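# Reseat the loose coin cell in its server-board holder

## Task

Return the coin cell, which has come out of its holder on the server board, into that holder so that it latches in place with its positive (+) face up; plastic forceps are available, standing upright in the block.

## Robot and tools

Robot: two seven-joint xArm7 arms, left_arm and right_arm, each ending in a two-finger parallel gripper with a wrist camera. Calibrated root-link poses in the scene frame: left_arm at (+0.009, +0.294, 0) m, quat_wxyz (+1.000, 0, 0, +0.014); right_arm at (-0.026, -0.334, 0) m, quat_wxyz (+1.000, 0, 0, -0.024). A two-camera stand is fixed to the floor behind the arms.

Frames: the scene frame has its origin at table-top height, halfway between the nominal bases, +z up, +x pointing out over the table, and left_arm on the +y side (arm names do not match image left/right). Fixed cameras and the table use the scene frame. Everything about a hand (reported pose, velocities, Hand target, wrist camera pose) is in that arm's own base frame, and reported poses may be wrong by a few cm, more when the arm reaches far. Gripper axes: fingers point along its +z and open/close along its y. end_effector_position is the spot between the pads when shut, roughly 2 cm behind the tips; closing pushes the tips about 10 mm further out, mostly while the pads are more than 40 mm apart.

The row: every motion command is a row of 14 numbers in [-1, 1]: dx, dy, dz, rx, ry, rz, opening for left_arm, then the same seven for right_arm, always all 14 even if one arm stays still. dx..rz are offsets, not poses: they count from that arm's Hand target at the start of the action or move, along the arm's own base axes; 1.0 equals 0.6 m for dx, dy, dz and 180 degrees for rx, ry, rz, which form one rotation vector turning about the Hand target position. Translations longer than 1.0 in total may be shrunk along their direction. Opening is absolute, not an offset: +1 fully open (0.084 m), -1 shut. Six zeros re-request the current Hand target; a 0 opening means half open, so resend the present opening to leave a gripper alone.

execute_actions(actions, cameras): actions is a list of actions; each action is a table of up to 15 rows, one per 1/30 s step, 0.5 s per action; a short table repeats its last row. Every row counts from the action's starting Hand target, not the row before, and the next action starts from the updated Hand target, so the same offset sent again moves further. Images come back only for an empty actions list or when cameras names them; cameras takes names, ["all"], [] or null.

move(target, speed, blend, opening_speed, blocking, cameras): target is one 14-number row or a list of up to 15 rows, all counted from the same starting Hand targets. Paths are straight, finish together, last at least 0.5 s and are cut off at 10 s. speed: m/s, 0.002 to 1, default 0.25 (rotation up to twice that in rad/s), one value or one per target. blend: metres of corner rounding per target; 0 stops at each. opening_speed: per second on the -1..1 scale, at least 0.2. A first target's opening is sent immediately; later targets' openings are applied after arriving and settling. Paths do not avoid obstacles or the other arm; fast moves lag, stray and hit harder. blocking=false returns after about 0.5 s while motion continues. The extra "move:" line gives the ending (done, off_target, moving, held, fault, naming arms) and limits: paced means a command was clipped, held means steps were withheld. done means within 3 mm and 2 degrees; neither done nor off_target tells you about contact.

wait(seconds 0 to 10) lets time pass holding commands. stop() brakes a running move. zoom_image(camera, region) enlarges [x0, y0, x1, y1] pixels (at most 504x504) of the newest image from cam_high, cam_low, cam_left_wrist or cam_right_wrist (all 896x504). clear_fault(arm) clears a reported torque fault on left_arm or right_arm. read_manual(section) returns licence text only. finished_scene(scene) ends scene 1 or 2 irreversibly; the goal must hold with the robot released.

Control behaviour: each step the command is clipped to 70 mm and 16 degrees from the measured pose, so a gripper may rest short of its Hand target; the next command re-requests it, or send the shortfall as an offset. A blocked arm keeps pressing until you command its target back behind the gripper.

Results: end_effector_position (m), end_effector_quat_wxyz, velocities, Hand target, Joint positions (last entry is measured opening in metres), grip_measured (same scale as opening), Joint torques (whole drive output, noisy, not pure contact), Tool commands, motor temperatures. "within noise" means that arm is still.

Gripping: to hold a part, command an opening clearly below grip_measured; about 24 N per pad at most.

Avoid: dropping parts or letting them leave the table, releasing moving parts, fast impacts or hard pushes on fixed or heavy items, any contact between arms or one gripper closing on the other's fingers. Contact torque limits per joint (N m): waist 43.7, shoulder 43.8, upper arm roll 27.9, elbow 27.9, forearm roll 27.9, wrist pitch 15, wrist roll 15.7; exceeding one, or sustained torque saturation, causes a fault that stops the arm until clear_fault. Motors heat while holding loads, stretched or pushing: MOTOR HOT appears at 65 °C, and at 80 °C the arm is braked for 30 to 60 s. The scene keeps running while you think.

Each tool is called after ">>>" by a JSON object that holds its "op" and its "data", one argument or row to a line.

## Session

>>> {"op": "execute_actions", "data": {
  "actions": []
}}

Scene clock: 0.00 s.
left_arm: end_effector_position=(+0.6275, -0.1980, +0.2612) grip_measured=+1.00 end_effector_quat_wxyz=(-0.060, +0.936, -0.211, +0.276) | right_arm: end_effector_position=(+0.1200, -0.0735, +0.1289) grip_measured=+1.00 end_effector_quat_wxyz=(-0.492, -0.287, +0.808, -0.151)
Joint positions: left_arm=[-0.35 0.265 0.012 1.33 0.342 0.544 -0.142 0.084] | right_arm=[-1.168 -0.687 1.452 0.416 0.036 1.469 2.325 0.084]
Joint velocities: within noise
Joint torques (N m): no reading
Motor temperatures (°C): left_arm=[39 39 40 48 40 39 36] | right_arm=[36 40 37 43 37 39 40]
Hand target: left_arm +0.6275, -0.1980, +0.2612; -0.060, +0.936, -0.211, +0.276 | right_arm +0.1200, -0.0735, +0.1289; -0.492, -0.287, +0.808, -0.151
Tool commands: left_gripper/opening=+1.0 right_gripper/opening=+1.0

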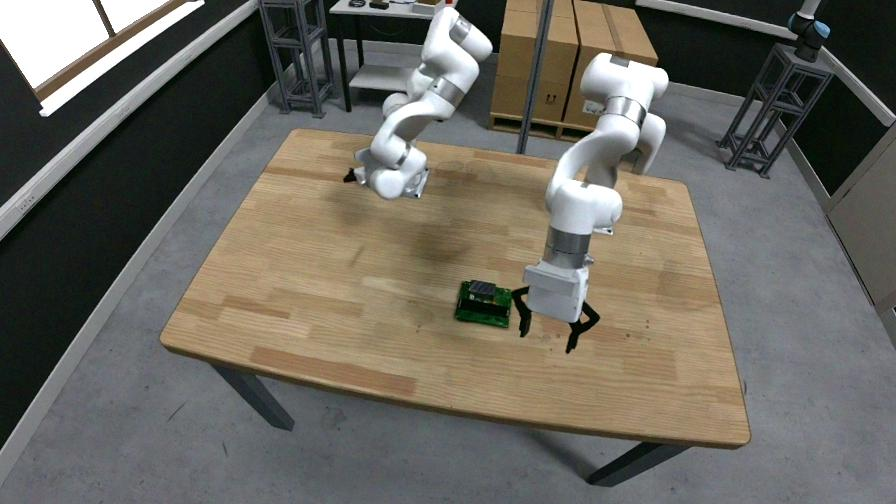

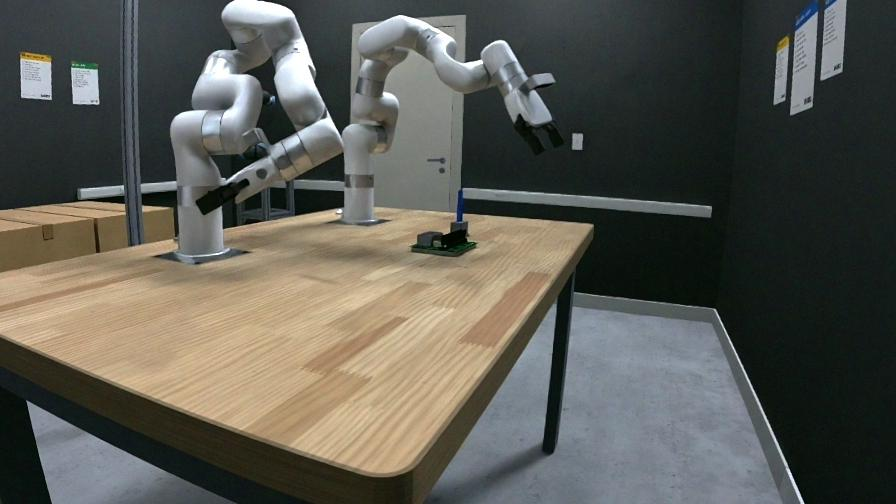

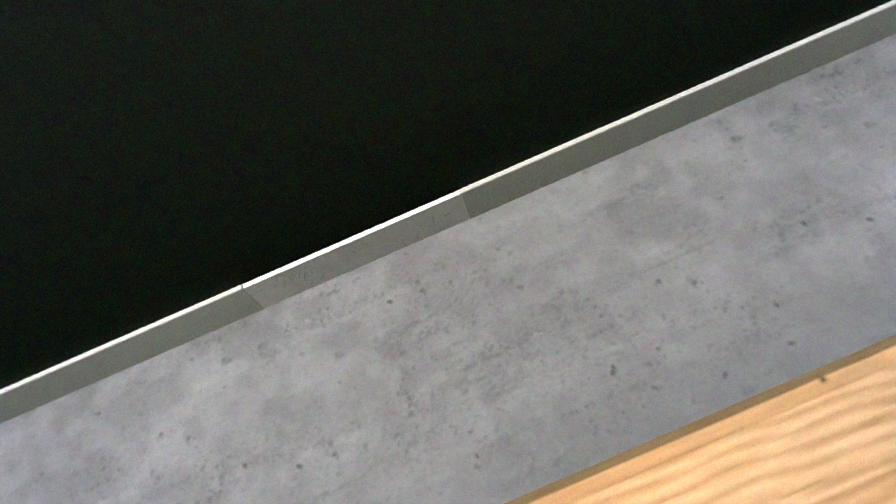

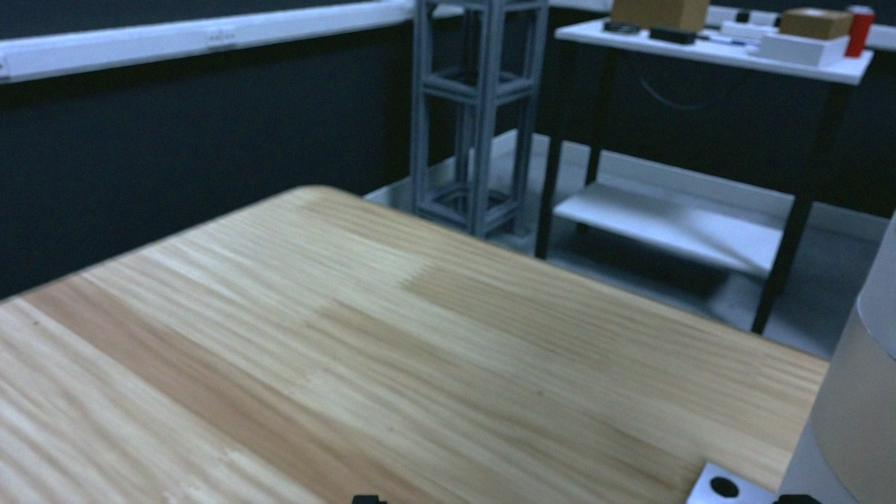

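>>> {"op": "zoom_image", "data": {
  "camera": "cam_high",
  "region": [430, 250, 620, 370]
}}

>>> {"op": "zoom_image", "data": {
  "camera": "cam_low",
  "region": [390, 170, 500, 275]
}}

Scaled by 2.653 from the camera's 896x504 image, which has a finer 1280x720 frame.

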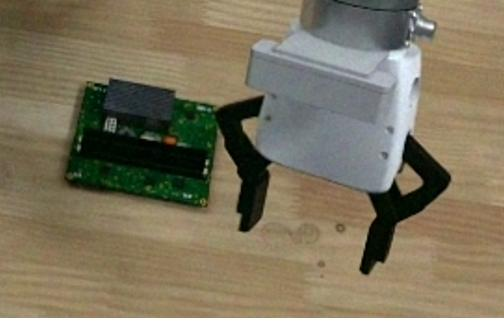

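Scaled by 4.582 from the camera's 896x504 image, which has a finer 1280x720 frame.

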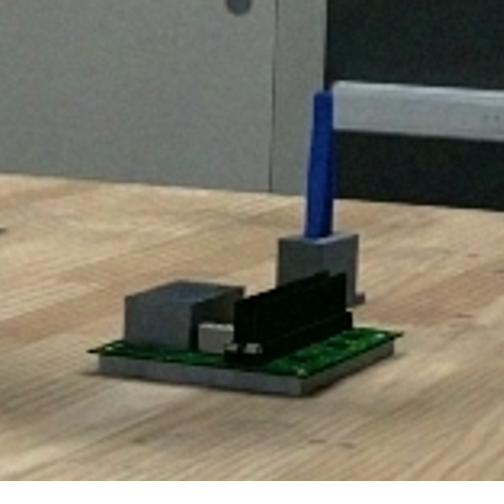

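>>> {"op": "move", "data": {
  "target": [-0.4845,-0.1332,-0.0187,-0.039,0.1796,0.1373,1,0.4333,0.2892,0.2185,0.1028,-0.3349,-0.1954,1],
  "speed": 0.3,
  "cameras": ["all"]
}}

Scene clock: 37.10 s.
left_arm: end_effector_position=(+0.3368, -0.2779, +0.2500) grip_measured=+1.00 end_effector_quat_wxyz=(+0.000, +1.000, +0.000, +0.000) | right_arm: end_effector_position=(+0.3800, +0.1000, +0.2600) grip_measured=+1.00 end_effector_quat_wxyz=(+0.000, +0.000, +1.000, +0.000)
Joint positions: left_arm=[-0.537 -0.128 -0.146 1.042 -0.02 1.168 -0.673 0.084] | right_arm=[-1.149 -0.79 1.07 0.971 0.678 1.455 2.808 0.084]
Joint torques (N m): left_arm=[-6.65 -31.16 -1.96 16.5 -1.59 -0.1 -2.79] | right_arm=[-5.67 2.99 -6.7 17.76 1.44 -2.43 1.07]
Motor temperatures (°C): left_arm=[39 41 40 54 40 40 36] | right_arm=[35 40 39 45 37 39 40]
Hand target: left_arm +0.3368, -0.2779, +0.2500; +0.000, +1.000, +0.000, +0.000 | right_arm +0.3800, +0.1000, +0.2600; +0.000, +0.000, +1.000, +0.000
Off the commanded pose: left_arm 0.000 m, 0 deg | right_arm 0.000 m, 0 deg.
move: done

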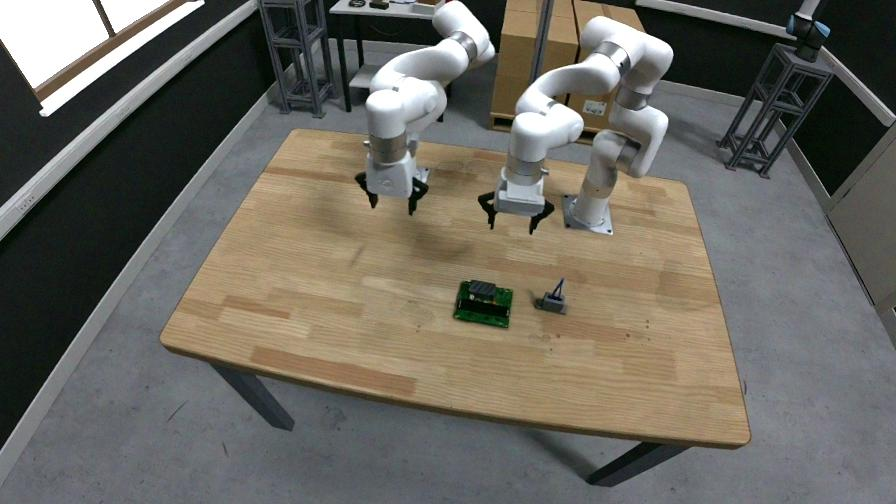

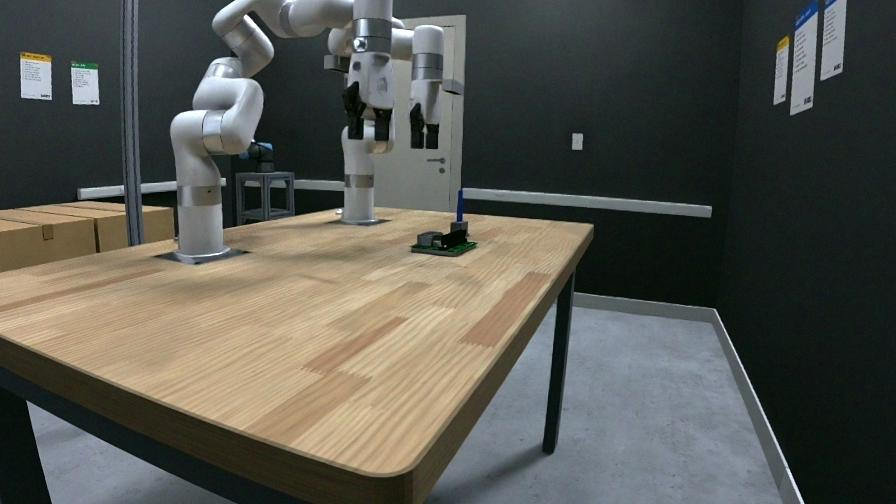

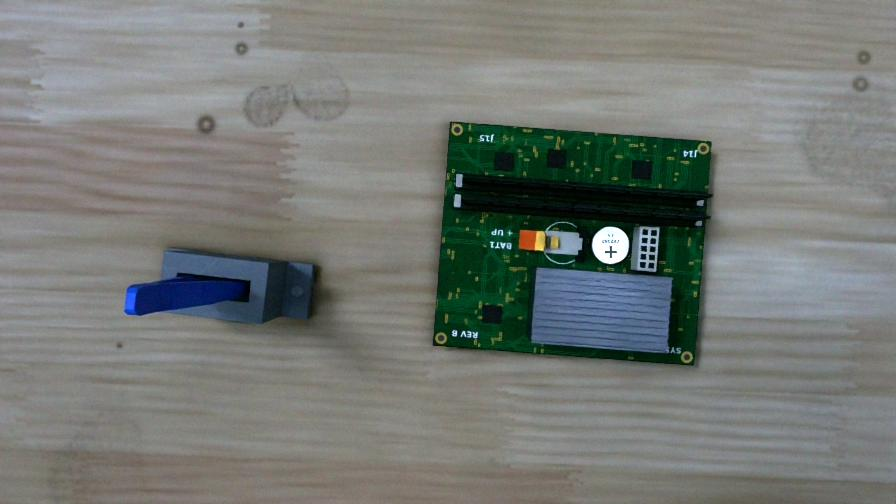

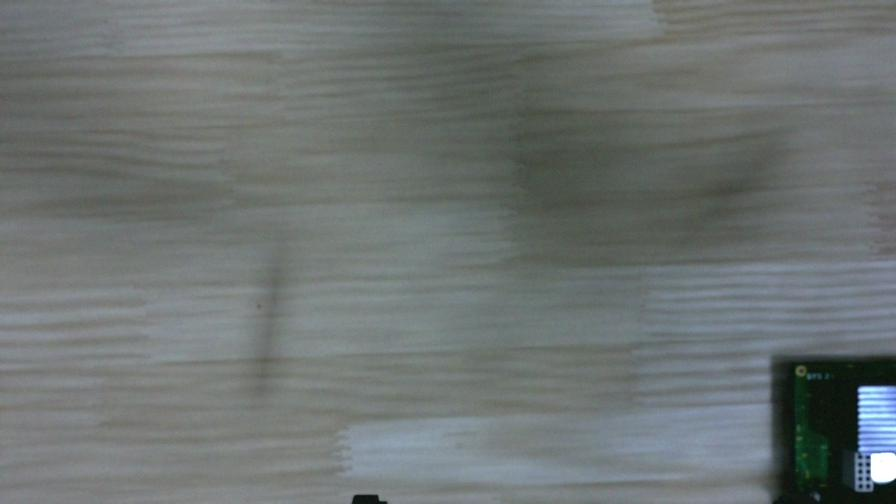

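>>> {"op": "zoom_image", "data": {
  "camera": "cam_left_wrist",
  "region": [110, 230, 330, 350]
}}

>>> {"op": "zoom_image", "data": {
  "camera": "cam_left_wrist",
  "region": [500, 200, 680, 290]
}}

Scaled by 2.291 from the camera's 896x504 image, which has a finer 1280x720 frame.

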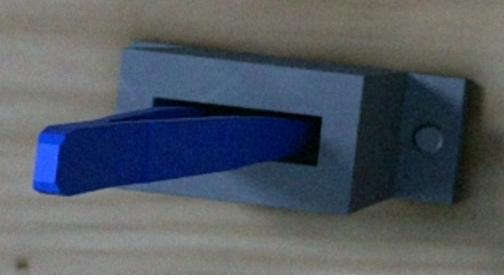

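Scaled by 2.800 from the camera's 896x504 image, which has a finer 1280x720 frame.

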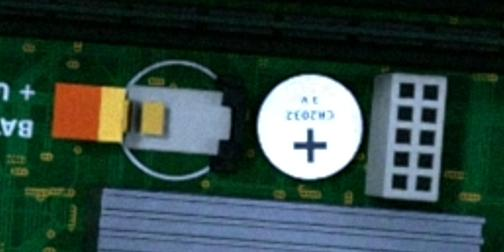

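>>> {"op": "move", "data": {
  "target": [-0.05,0.88,0.083,0,0,0,-1,0.026,0.715,-0.0833,0,0,-0.0112,1],
  "speed": 0.35,
  "cameras": ["cam_right_wrist","cam_high"]
}}

Scene clock: 134.10 s.
left_arm: end_effector_position=(+0.3068, +0.2501, +0.2998) grip_measured=-1.00 end_effector_quat_wxyz=(+0.000, +1.000, +0.000, +0.000) | right_arm: end_effector_position=(+0.3956, +0.5290, +0.2100) grip_measured=+1.00 end_effector_quat_wxyz=(+0.000, +0.017, +1.000, +0.000)
Joint positions: left_arm=[-0.125 -0.38 0.682 1.039 0.242 1.346 0.467 0] | right_arm=[-1.665 -1.072 1.837 2.163 1.015 1.646 3.721 0.084]
Joint torques (N m): left_arm=[-6.24 -1.76 -2.71 21.94 -1.54 -0.06 2.82] | right_arm=[-5.86 42.32 -6.93 12.39 1.92 -0.03 0.91]
Hand target: left_arm +0.3068, +0.2501, +0.2998; +0.000, +1.000, +0.000, +0.000 | right_arm +0.3956, +0.5290, +0.2100; +0.000, +0.017, +1.000, +0.000
Off the commanded pose: left_arm 0.000 m, 0 deg | right_arm 0.000 m, 0 deg.
move: done
Images, in order (width x height): cam_high 896x504, cam_right_wrist 896x504.

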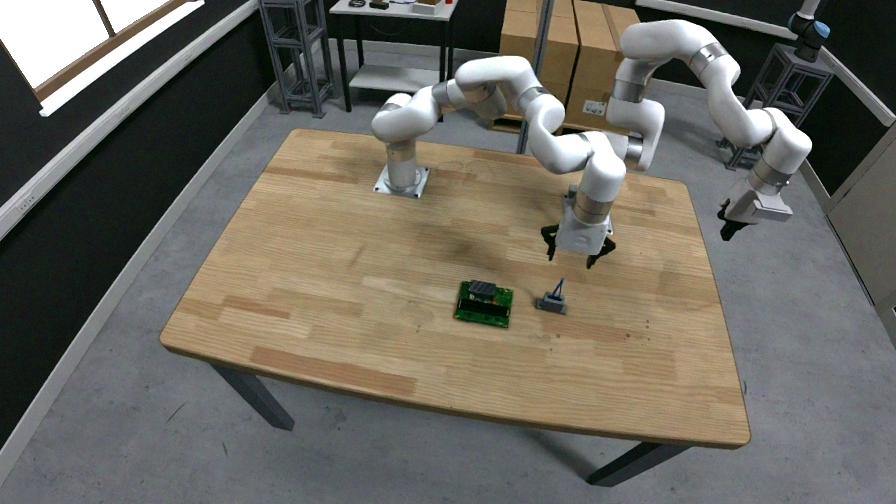

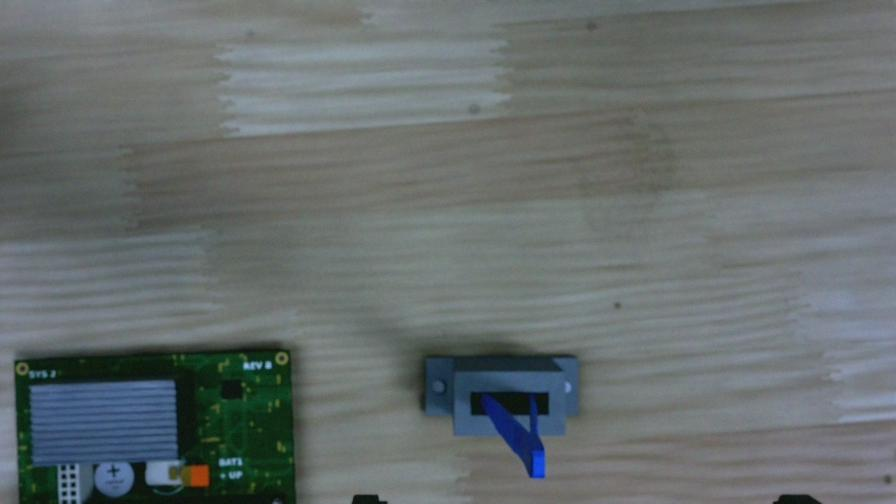

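>>> {"op": "move", "data": {
  "target": [
    [0,0,0,0,0,0,-1,0.005,-0.0038,0,0,0,0,1],
    [0,0,0,0,0,0,-1,0.005,-0.0038,-0.2,0,0,0,1],
    [0,0,0,0,0,0,-1,0.005,-0.0038,-0.2,0,0,0,-0.72]
  ],
  "speed": 0.15,
  "blend": [0.003,0,0],
  "opening_speed": 1.5,
  "cameras": ["cam_low","cam_right_wrist"]
}}

>>> {"op": "zoom_image", "data": {
  "camera": "cam_low",
  "region": [390, 150, 520, 280]
}}

Scene clock: 154.10 s.
left_arm: end_effector_position=(+0.3068, +0.2501, +0.2998) grip_measured=-1.00 end_effector_quat_wxyz=(+0.000, +1.000, +0.000, +0.000) | right_arm: end_effector_position=(+0.3986, +0.5267, +0.0900) grip_measured=-0.74 end_effector_quat_wxyz=(+0.000, +0.017, +1.000, +0.000)
Joint positions: left_arm=[-0.125 -0.38 0.682 1.039 0.242 1.346 0.467 0] | right_arm=[-1.582 -1.201 1.898 1.945 1.102 1.423 3.635 0.012]
Joint torques (N m): left_arm=[-6.16 -2.04 -2.8 22.07 -1.62 0.02 2.72] | right_arm=[-5.82 41.43 -8.8 9.44 1.69 -2.21 -0.68]
Motor temperatures (°C): left_arm=[38 40 40 56 40 39 37] | right_arm=[35 41 39 47 37 40 40]
Hand target: left_arm +0.3068, +0.2501, +0.2998; +0.000, +1.000, +0.000, +0.000 | right_arm +0.3986, +0.5268, +0.0900; +0.000, +0.017, +1.000, +0.000
Off the commanded pose: left_arm 0.000 m, 0 deg | right_arm 0.000 m, 0 deg.
move: done; blend cut to 0.0019 m at target 1
Images, in order (width x height): cam_low 896x504, cam_right_wrist 896x504.

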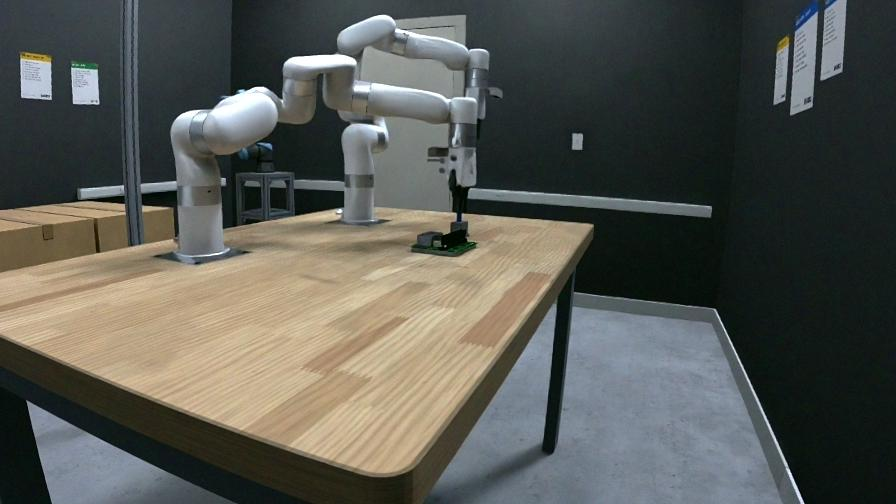

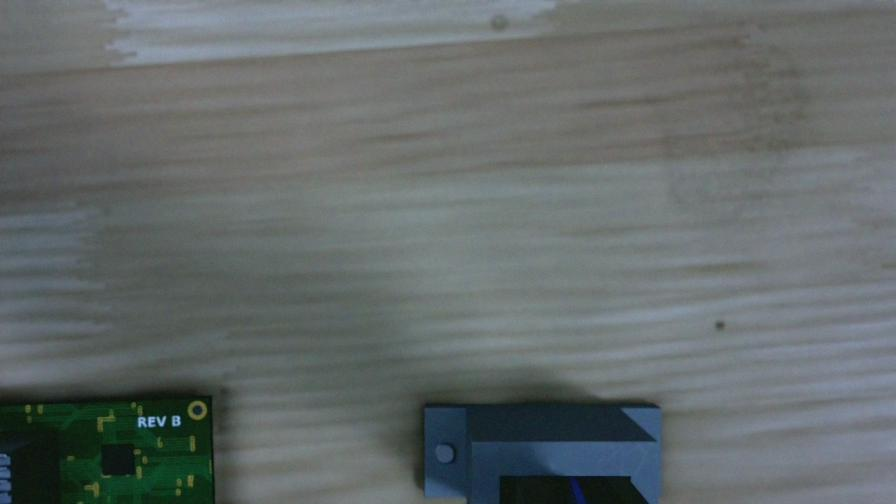

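Scaled by 3.877 from the camera's 896x504 image, which has a finer 1280x720 frame.

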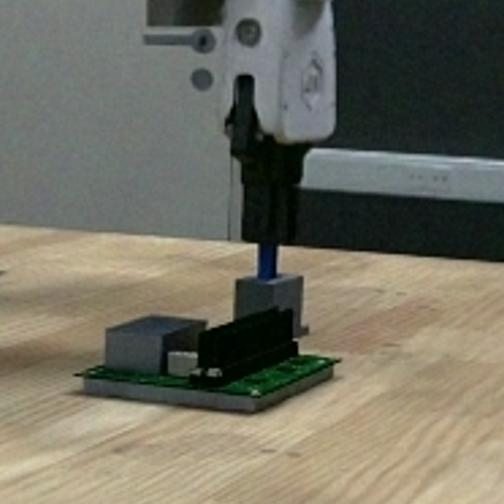

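>>> {"op": "move", "data": {
  "target": [
    [0,0,0,0,0,0,-1,0,0,0.2,0,0,0,-0.72],
    [0,0,0,0,0,0,-1,0.055,-0.3305,0.117,0,0,0.5113,-0.72],
    [0.0642,-0.8372,-0.3162,-0.2776,0.0104,-0.0223,-1,0.055,-0.3305,0.117,0,0,0.5113,-0.72]
  ],
  "speed": 0.35,
  "blend": [0.03,0.0,0],
  "cameras": ["cam_left_wrist","cam_right_wrist","cam_high"]
}}

Scene clock: 190.20 s.
left_arm: end_effector_position=(+0.3453, -0.2522, +0.1101) grip_measured=-1.00 end_effector_quat_wxyz=(+0.422, +0.906, -0.034, -0.015) | right_arm: end_effector_position=(+0.4316, +0.3285, +0.1602) grip_measured=-0.74 end_effector_quat_wxyz=(+0.000, +0.708, -0.707, +0.000)
Joint positions: left_arm=[-0.787 0.05 0.499 0.627 -1.305 0.913 0.817 0] | right_arm=[-1.453 -0.757 1.819 1.348 0.781 1.239 1.712 0.012]
Joint torques (N m): left_arm=[6.89 -12.16 3.33 17.76 -1.72 1.06 2.53] | right_arm=[5.92 33.6 -11.68 9.6 -1.56 -2.45 -0.61]
Motor temperatures (°C): left_arm=[38 39 40 57 40 40 37] | right_arm=[35 41 41 45 37 40 40]
Hand target: left_arm +0.3453, -0.2522, +0.1101; +0.422, +0.906, -0.034, -0.015 | right_arm +0.4316, +0.3285, +0.1602; +0.000, +0.708, -0.707, +0.000
Off the commanded pose: left_arm 0.000 m, 0 deg | right_arm 0.000 m, 0 deg.
move: done; limits=paced
Images, in order (width x height): cam_high 896x504, cam_left_wrist 896x504, cam_right_wrist 896x504.

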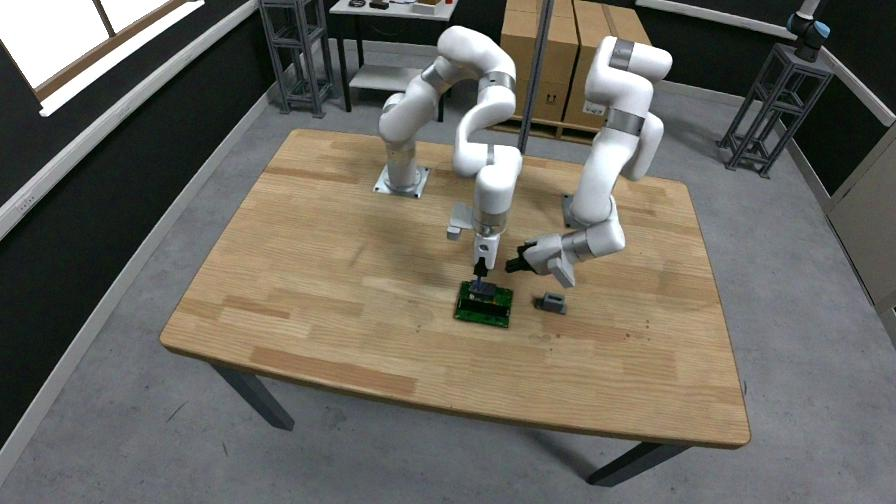

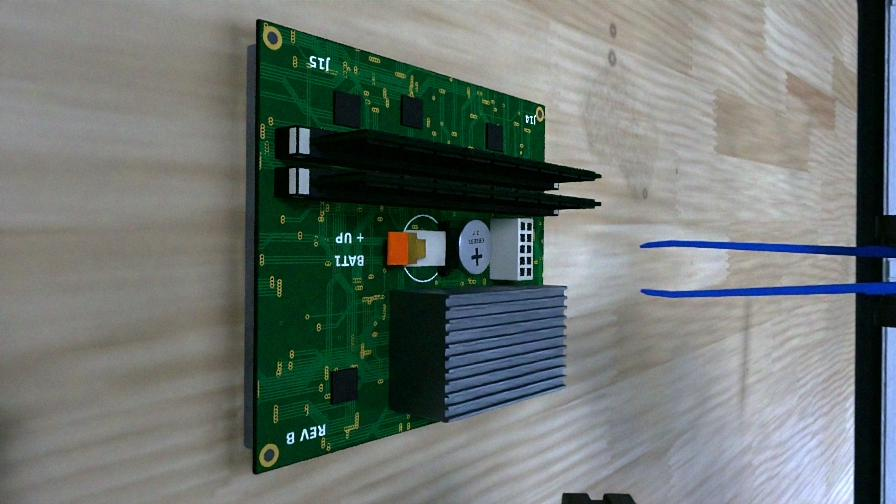

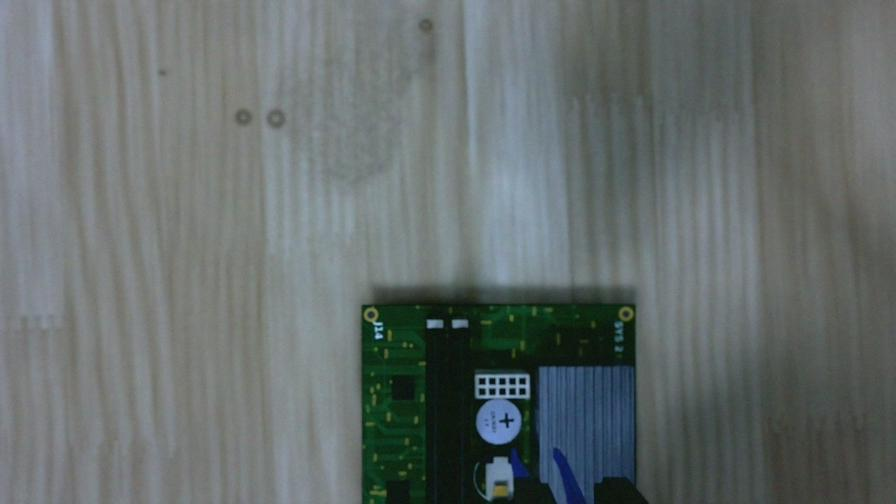

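>>> {"op": "zoom_image", "data": {
  "camera": "cam_right_wrist",
  "region": [440, 360, 600, 504]
}}

>>> {"op": "zoom_image", "data": {
  "camera": "cam_left_wrist",
  "region": [370, 190, 680, 310]
}}

Scaled by 3.150 from the camera's 896x504 image, which has a finer 1280x720 frame.

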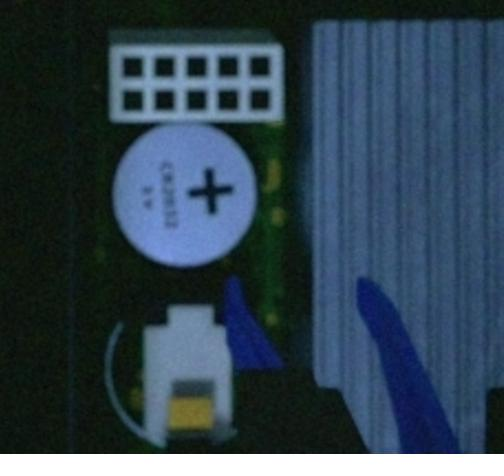

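Scaled by 1.626 from the camera's 896x504 image, which has a finer 1280x720 frame.

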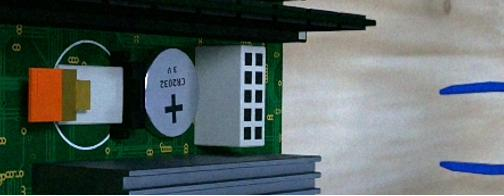

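>>> {"op": "move", "data": {
  "target": [
    [0,0,0,0,0,0,-1,0.0087,0.012,0,0,-0.0078,0,-0.72],
    [0,0,0,0,0,0,-1,0.0087,0.012,-0.092,0,-0.0078,0,-0.645]
  ],
  "speed": 0.1,
  "blend": [0.003,0],
  "opening_speed": 0.3,
  "cameras": ["cam_left_wrist","cam_right_wrist"]
}}

>>> {"op": "zoom_image", "data": {
  "camera": "cam_right_wrist",
  "region": [460, 360, 620, 504]
}}

>>> {"op": "zoom_image", "data": {
  "camera": "cam_left_wrist",
  "region": [370, 190, 570, 310]
}}

Scene clock: 229.77 s.
left_arm: end_effector_position=(+0.3453, -0.2522, +0.1101) grip_measured=-1.00 end_effector_quat_wxyz=(+0.422, +0.906, -0.034, -0.015) | right_arm: end_effector_position=(+0.4368, +0.3357, +0.1050) grip_measured=-0.67 end_effector_quat_wxyz=(-0.009, +0.707, -0.707, +0.009)
Joint positions: left_arm=[-0.787 0.05 0.499 0.627 -1.305 0.913 0.817 0] | right_arm=[-1.49 -0.835 1.912 1.31 0.871 1.12 1.679 0.015]
Joint torques (N m): left_arm=[6.81 -11.77 3.28 17.77 -1.52 1.16 2.72] | right_arm=[-5.87 25.44 -8.14 8.76 1.78 -2.44 -0.73]
Motor temperatures (°C): left_arm=[38 39 40 55 40 40 37] | right_arm=[35 41 42 45 37 40 40]
Hand target: left_arm +0.3453, -0.2522, +0.1101; +0.422, +0.906, -0.034, -0.015 | right_arm +0.4368, +0.3357, +0.1050; -0.009, +0.707, -0.707, +0.009
Off the commanded pose: left_arm 0.000 m, 0 deg | right_arm 0.000 m, 0 deg.
move: done
Images, in order (width x height): cam_left_wrist 896x504, cam_right_wrist 896x504.

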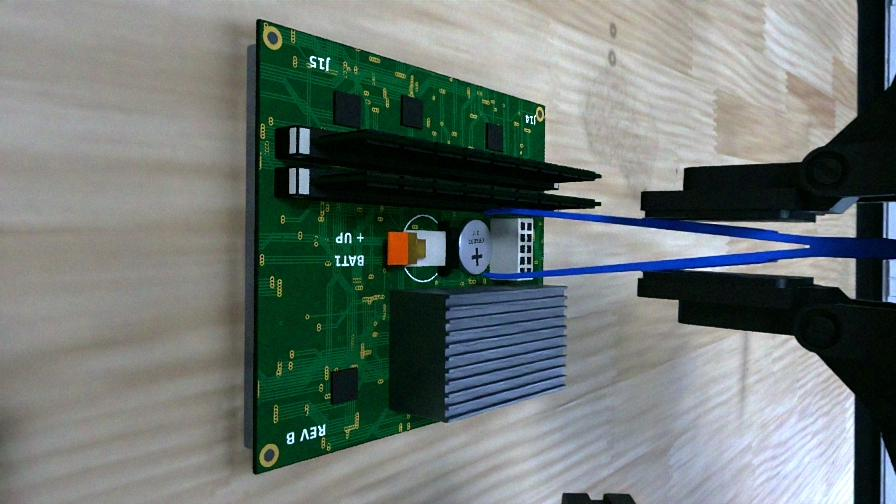

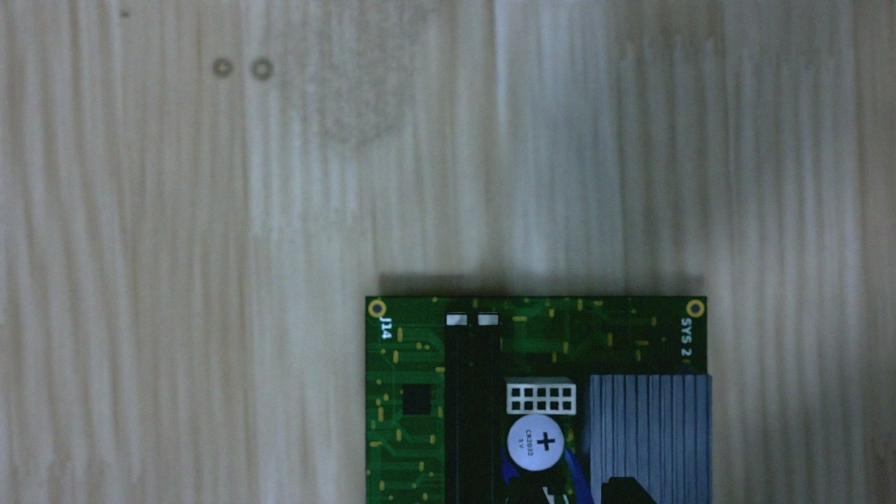

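Scaled by 3.150 from the camera's 896x504 image, which has a finer 1280x720 frame.

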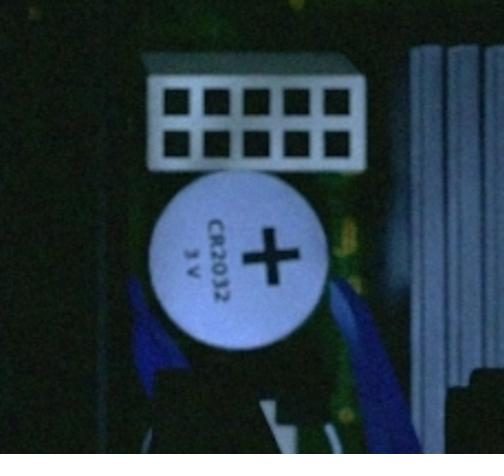

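Scaled by 2.520 from the camera's 896x504 image, which has a finer 1280x720 frame.

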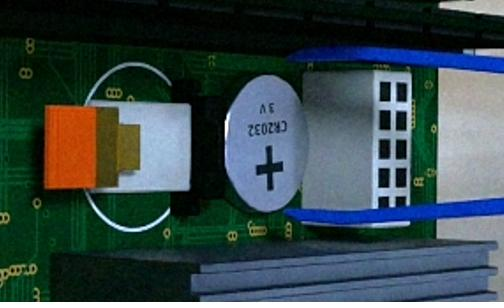

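>>> {"op": "move", "data": {
  "target": [
    [0,0,0,0,0,0,-1,-0.0014,-0.0008,0,0,0,0,-0.632],
    [0,0,0,0,0,0,-1,-0.0014,-0.0008,-0.0103,0,0,0,-0.632]
  ],
  "speed": 0.05,
  "opening_speed": 0.3,
  "cameras": ["cam_left_wrist","cam_right_wrist"]
}}

>>> {"op": "zoom_image", "data": {
  "camera": "cam_right_wrist",
  "region": [460, 360, 620, 504]
}}

>>> {"op": "zoom_image", "data": {
  "camera": "cam_left_wrist",
  "region": [370, 190, 570, 310]
}}

Scene clock: 252.47 s.
left_arm: end_effector_position=(+0.3453, -0.2522, +0.1101) grip_measured=-1.00 end_effector_quat_wxyz=(+0.422, +0.906, -0.034, -0.015) | right_arm: end_effector_position=(+0.4360, +0.3352, +0.0989) grip_measured=-0.65 end_effector_quat_wxyz=(-0.009, +0.707, -0.707, +0.009)
Joint positions: left_arm=[-0.787 0.05 0.499 0.627 -1.305 0.913 0.817 0] | right_arm=[-1.492 -0.841 1.921 1.301 0.881 1.108 1.674 0.015]
Joint torques (N m): left_arm=[6.8 -12.67 3.16 17.65 -1.71 1.3 2.74] | right_arm=[-5.93 25.84 -8.58 8.92 1.9 -2.19 -0.7]
Motor temperatures (°C): left_arm=[38 39 40 55 40 40 37] | right_arm=[35 40 41 44 37 40 40]
Hand target: left_arm +0.3453, -0.2522, +0.1101; +0.422, +0.906, -0.034, -0.015 | right_arm +0.4360, +0.3352, +0.0988; -0.009, +0.707, -0.707, +0.009
Off the commanded pose: left_arm 0.000 m, 0 deg | right_arm 0.000 m, 0 deg.
move: done
Images, in order (width x height): cam_left_wrist 896x504, cam_right_wrist 896x504.

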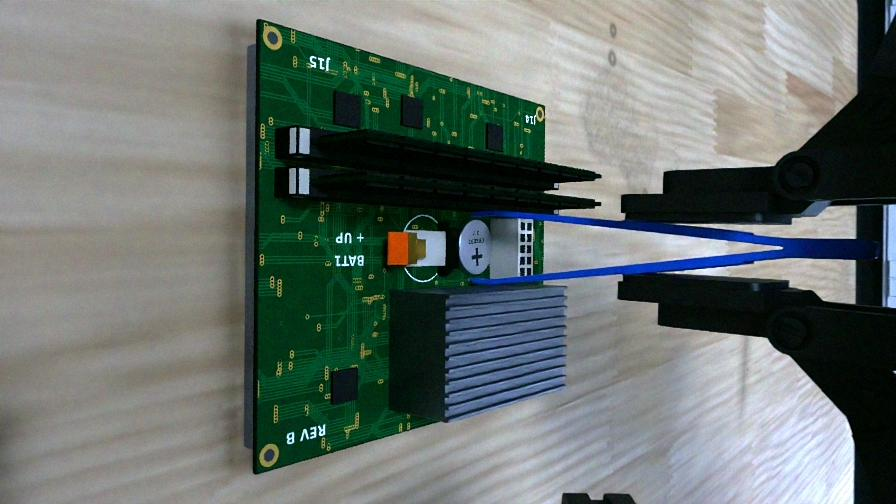

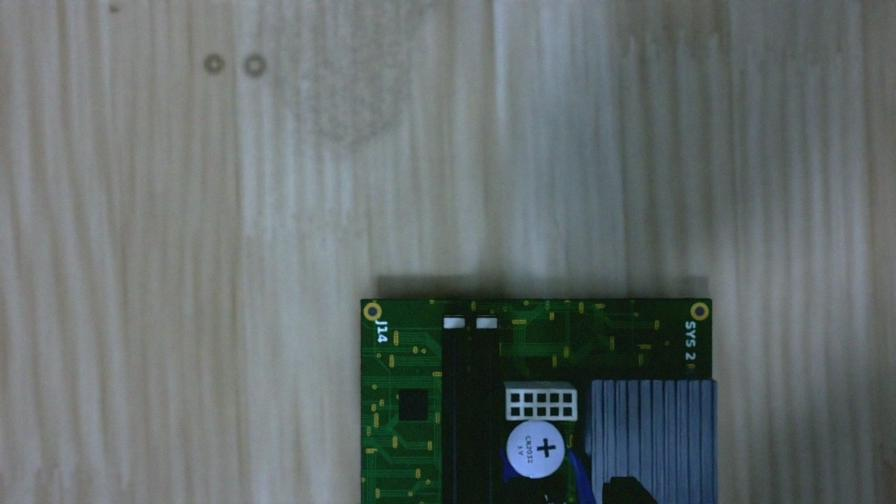

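Scaled by 3.150 from the camera's 896x504 image, which has a finer 1280x720 frame.

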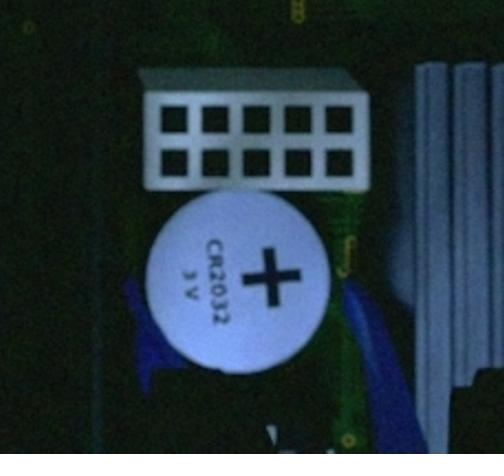

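Scaled by 2.520 from the camera's 896x504 image, which has a finer 1280x720 frame.

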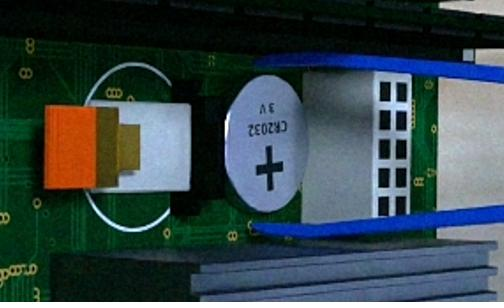

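>>> {"op": "move", "data": {
  "target": [
    [0,0,0,0,0,0,-1,0.0002,-0.0007,-0.0003,0,0,0,-0.632],
    [0,0,0,0,0,0,-1,0.0002,-0.0007,-0.0003,0,0,0,-0.75],
    [0,0,0,0,0,0,-1,0.0002,-0.0007,0.0147,0,0,0,-0.75]
  ],
  "speed": 0.03,
  "opening_speed": 0.25,
  "cameras": ["cam_left_wrist","cam_right_wrist"]
}}

>>> {"op": "zoom_image", "data": {
  "camera": "cam_right_wrist",
  "region": [460, 360, 620, 504]
}}

>>> {"op": "zoom_image", "data": {
  "camera": "cam_left_wrist",
  "region": [370, 190, 570, 310]
}}

Scene clock: 263.13 s.
left_arm: end_effector_position=(+0.3453, -0.2522, +0.1101) grip_measured=-1.00 end_effector_quat_wxyz=(+0.422, +0.906, -0.034, -0.015) | right_arm: end_effector_position=(+0.4361, +0.3348, +0.1076) grip_measured=-0.77 end_effector_quat_wxyz=(-0.009, +0.707, -0.707, +0.009)
Joint positions: left_arm=[-0.787 0.05 0.499 0.627 -1.305 0.913 0.817 0] | right_arm=[-1.485 -0.83 1.906 1.307 0.867 1.123 1.68 0.01]
Joint torques (N m): left_arm=[6.63 -12.37 3.23 17.71 -1.66 1.04 2.5] | right_arm=[5.84 36.29 -12.87 16.27 -2.19 -0.09 1.07]
Motor temperatures (°C): left_arm=[38 39 40 55 40 40 37] | right_arm=[35 40 41 44 37 40 40]
Hand target: left_arm +0.3453, -0.2522, +0.1101; +0.422, +0.906, -0.034, -0.015 | right_arm +0.4361, +0.3348, +0.1076; -0.009, +0.707, -0.707, +0.009
Off the commanded pose: left_arm 0.000 m, 0 deg | right_arm 0.000 m, 0 deg.
move: done
Images, in order (width x height): cam_left_wrist 896x504, cam_right_wrist 896x504.

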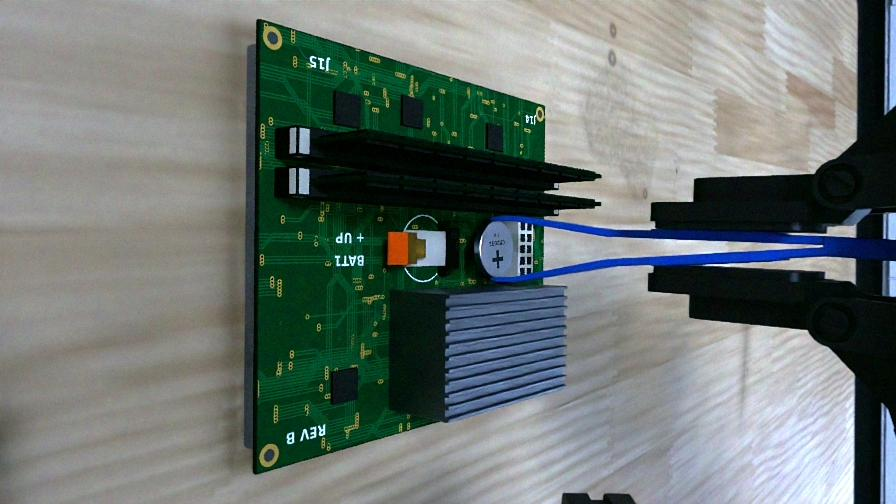

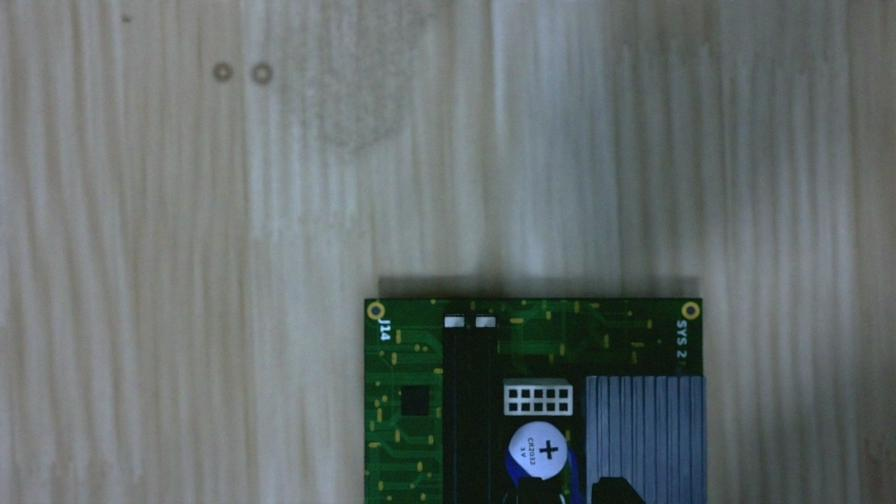

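Scaled by 3.150 from the camera's 896x504 image, which has a finer 1280x720 frame.

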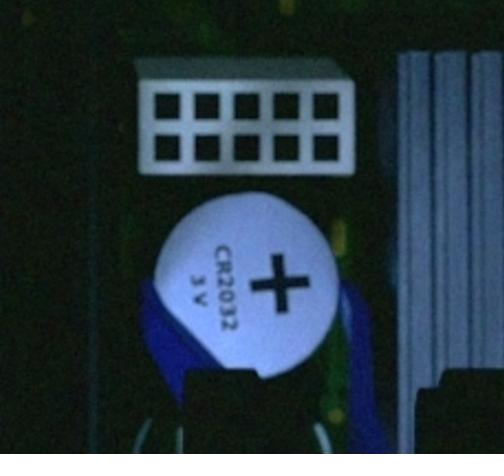

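Scaled by 2.520 from the camera's 896x504 image, which has a finer 1280x720 frame.

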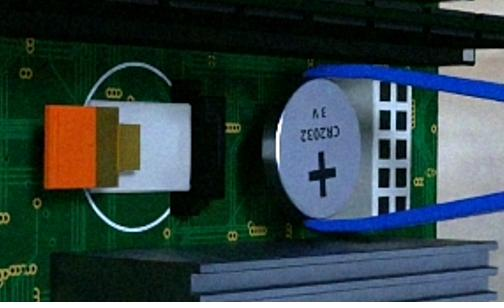

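>>> {"op": "move", "data": {
  "target": [
    [0,0,0,0,0,0,-1,0,0,0.012,0,0,0,-0.75],
    [0,0,0,0,0,0,-1,0,-0.059,0.0052,0.1333,0.0002,0,-0.75],
    [0,0,0,0,0,0,-1,0,-0.0168,-0.01,0.1333,0.0002,0,-0.75]
  ],
  "speed": 0.06,
  "blend": [0.002,0.003,0],
  "cameras": ["cam_left_wrist","cam_right_wrist"]
}}

>>> {"op": "zoom_image", "data": {
  "camera": "cam_right_wrist",
  "region": [460, 360, 620, 504]
}}

>>> {"op": "zoom_image", "data": {
  "camera": "cam_left_wrist",
  "region": [370, 190, 570, 310]
}}

Scene clock: 323.97 s.
left_arm: end_effector_position=(+0.3453, -0.2522, +0.1101) grip_measured=-1.00 end_effector_quat_wxyz=(+0.422, +0.906, -0.034, -0.015) | right_arm: end_effector_position=(+0.4361, +0.3246, +0.1017) grip_measured=-0.77 end_effector_quat_wxyz=(-0.156, +0.690, -0.693, -0.138)
Joint positions: left_arm=[-0.787 0.05 0.499 0.627 -1.305 0.913 0.817 0] | right_arm=[-1.574 -0.605 1.992 1.071 1.224 0.96 1.291 0.01]
Joint torques (N m): left_arm=[6.57 -12.17 3.16 17.55 -1.77 1.28 2.61] | right_arm=[-5.74 20.22 -5.4 17.48 2.1 -1.99 0.94]
Motor temperatures (°C): left_arm=[38 39 40 55 40 40 37] | right_arm=[35 41 43 47 37 39 40]
Hand target: left_arm +0.3453, -0.2522, +0.1101; +0.422, +0.906, -0.034, -0.015 | right_arm +0.4361, +0.3247, +0.1016; -0.156, +0.690, -0.693, -0.138
Off the commanded pose: left_arm 0.000 m, 0 deg | right_arm 0.000 m, 0 deg.
move: done
Images, in order (width x height): cam_left_wrist 896x504, cam_right_wrist 896x504.

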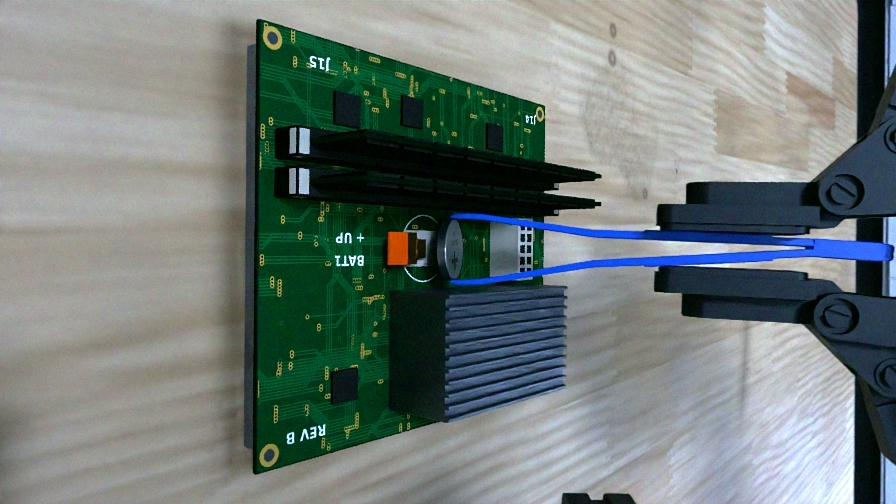

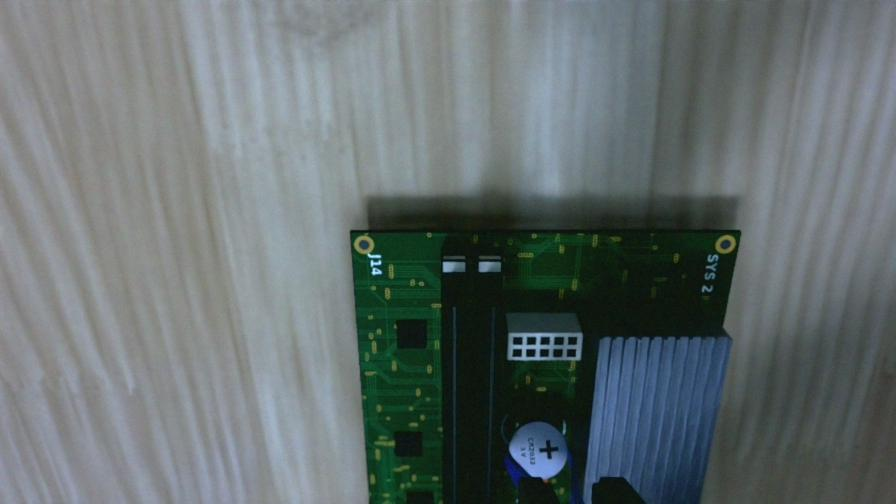

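Scaled by 3.150 from the camera's 896x504 image, which has a finer 1280x720 frame.

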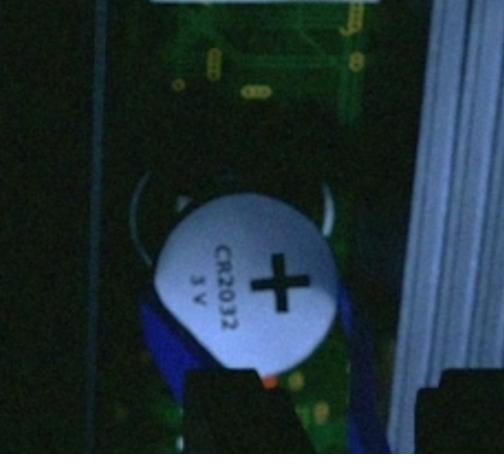

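Scaled by 2.520 from the camera's 896x504 image, which has a finer 1280x720 frame.

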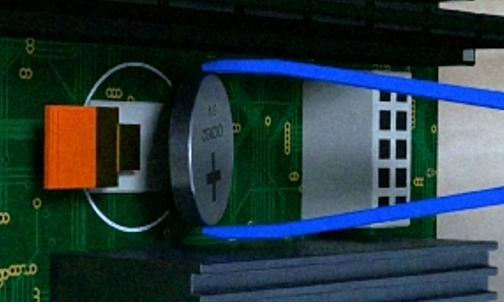

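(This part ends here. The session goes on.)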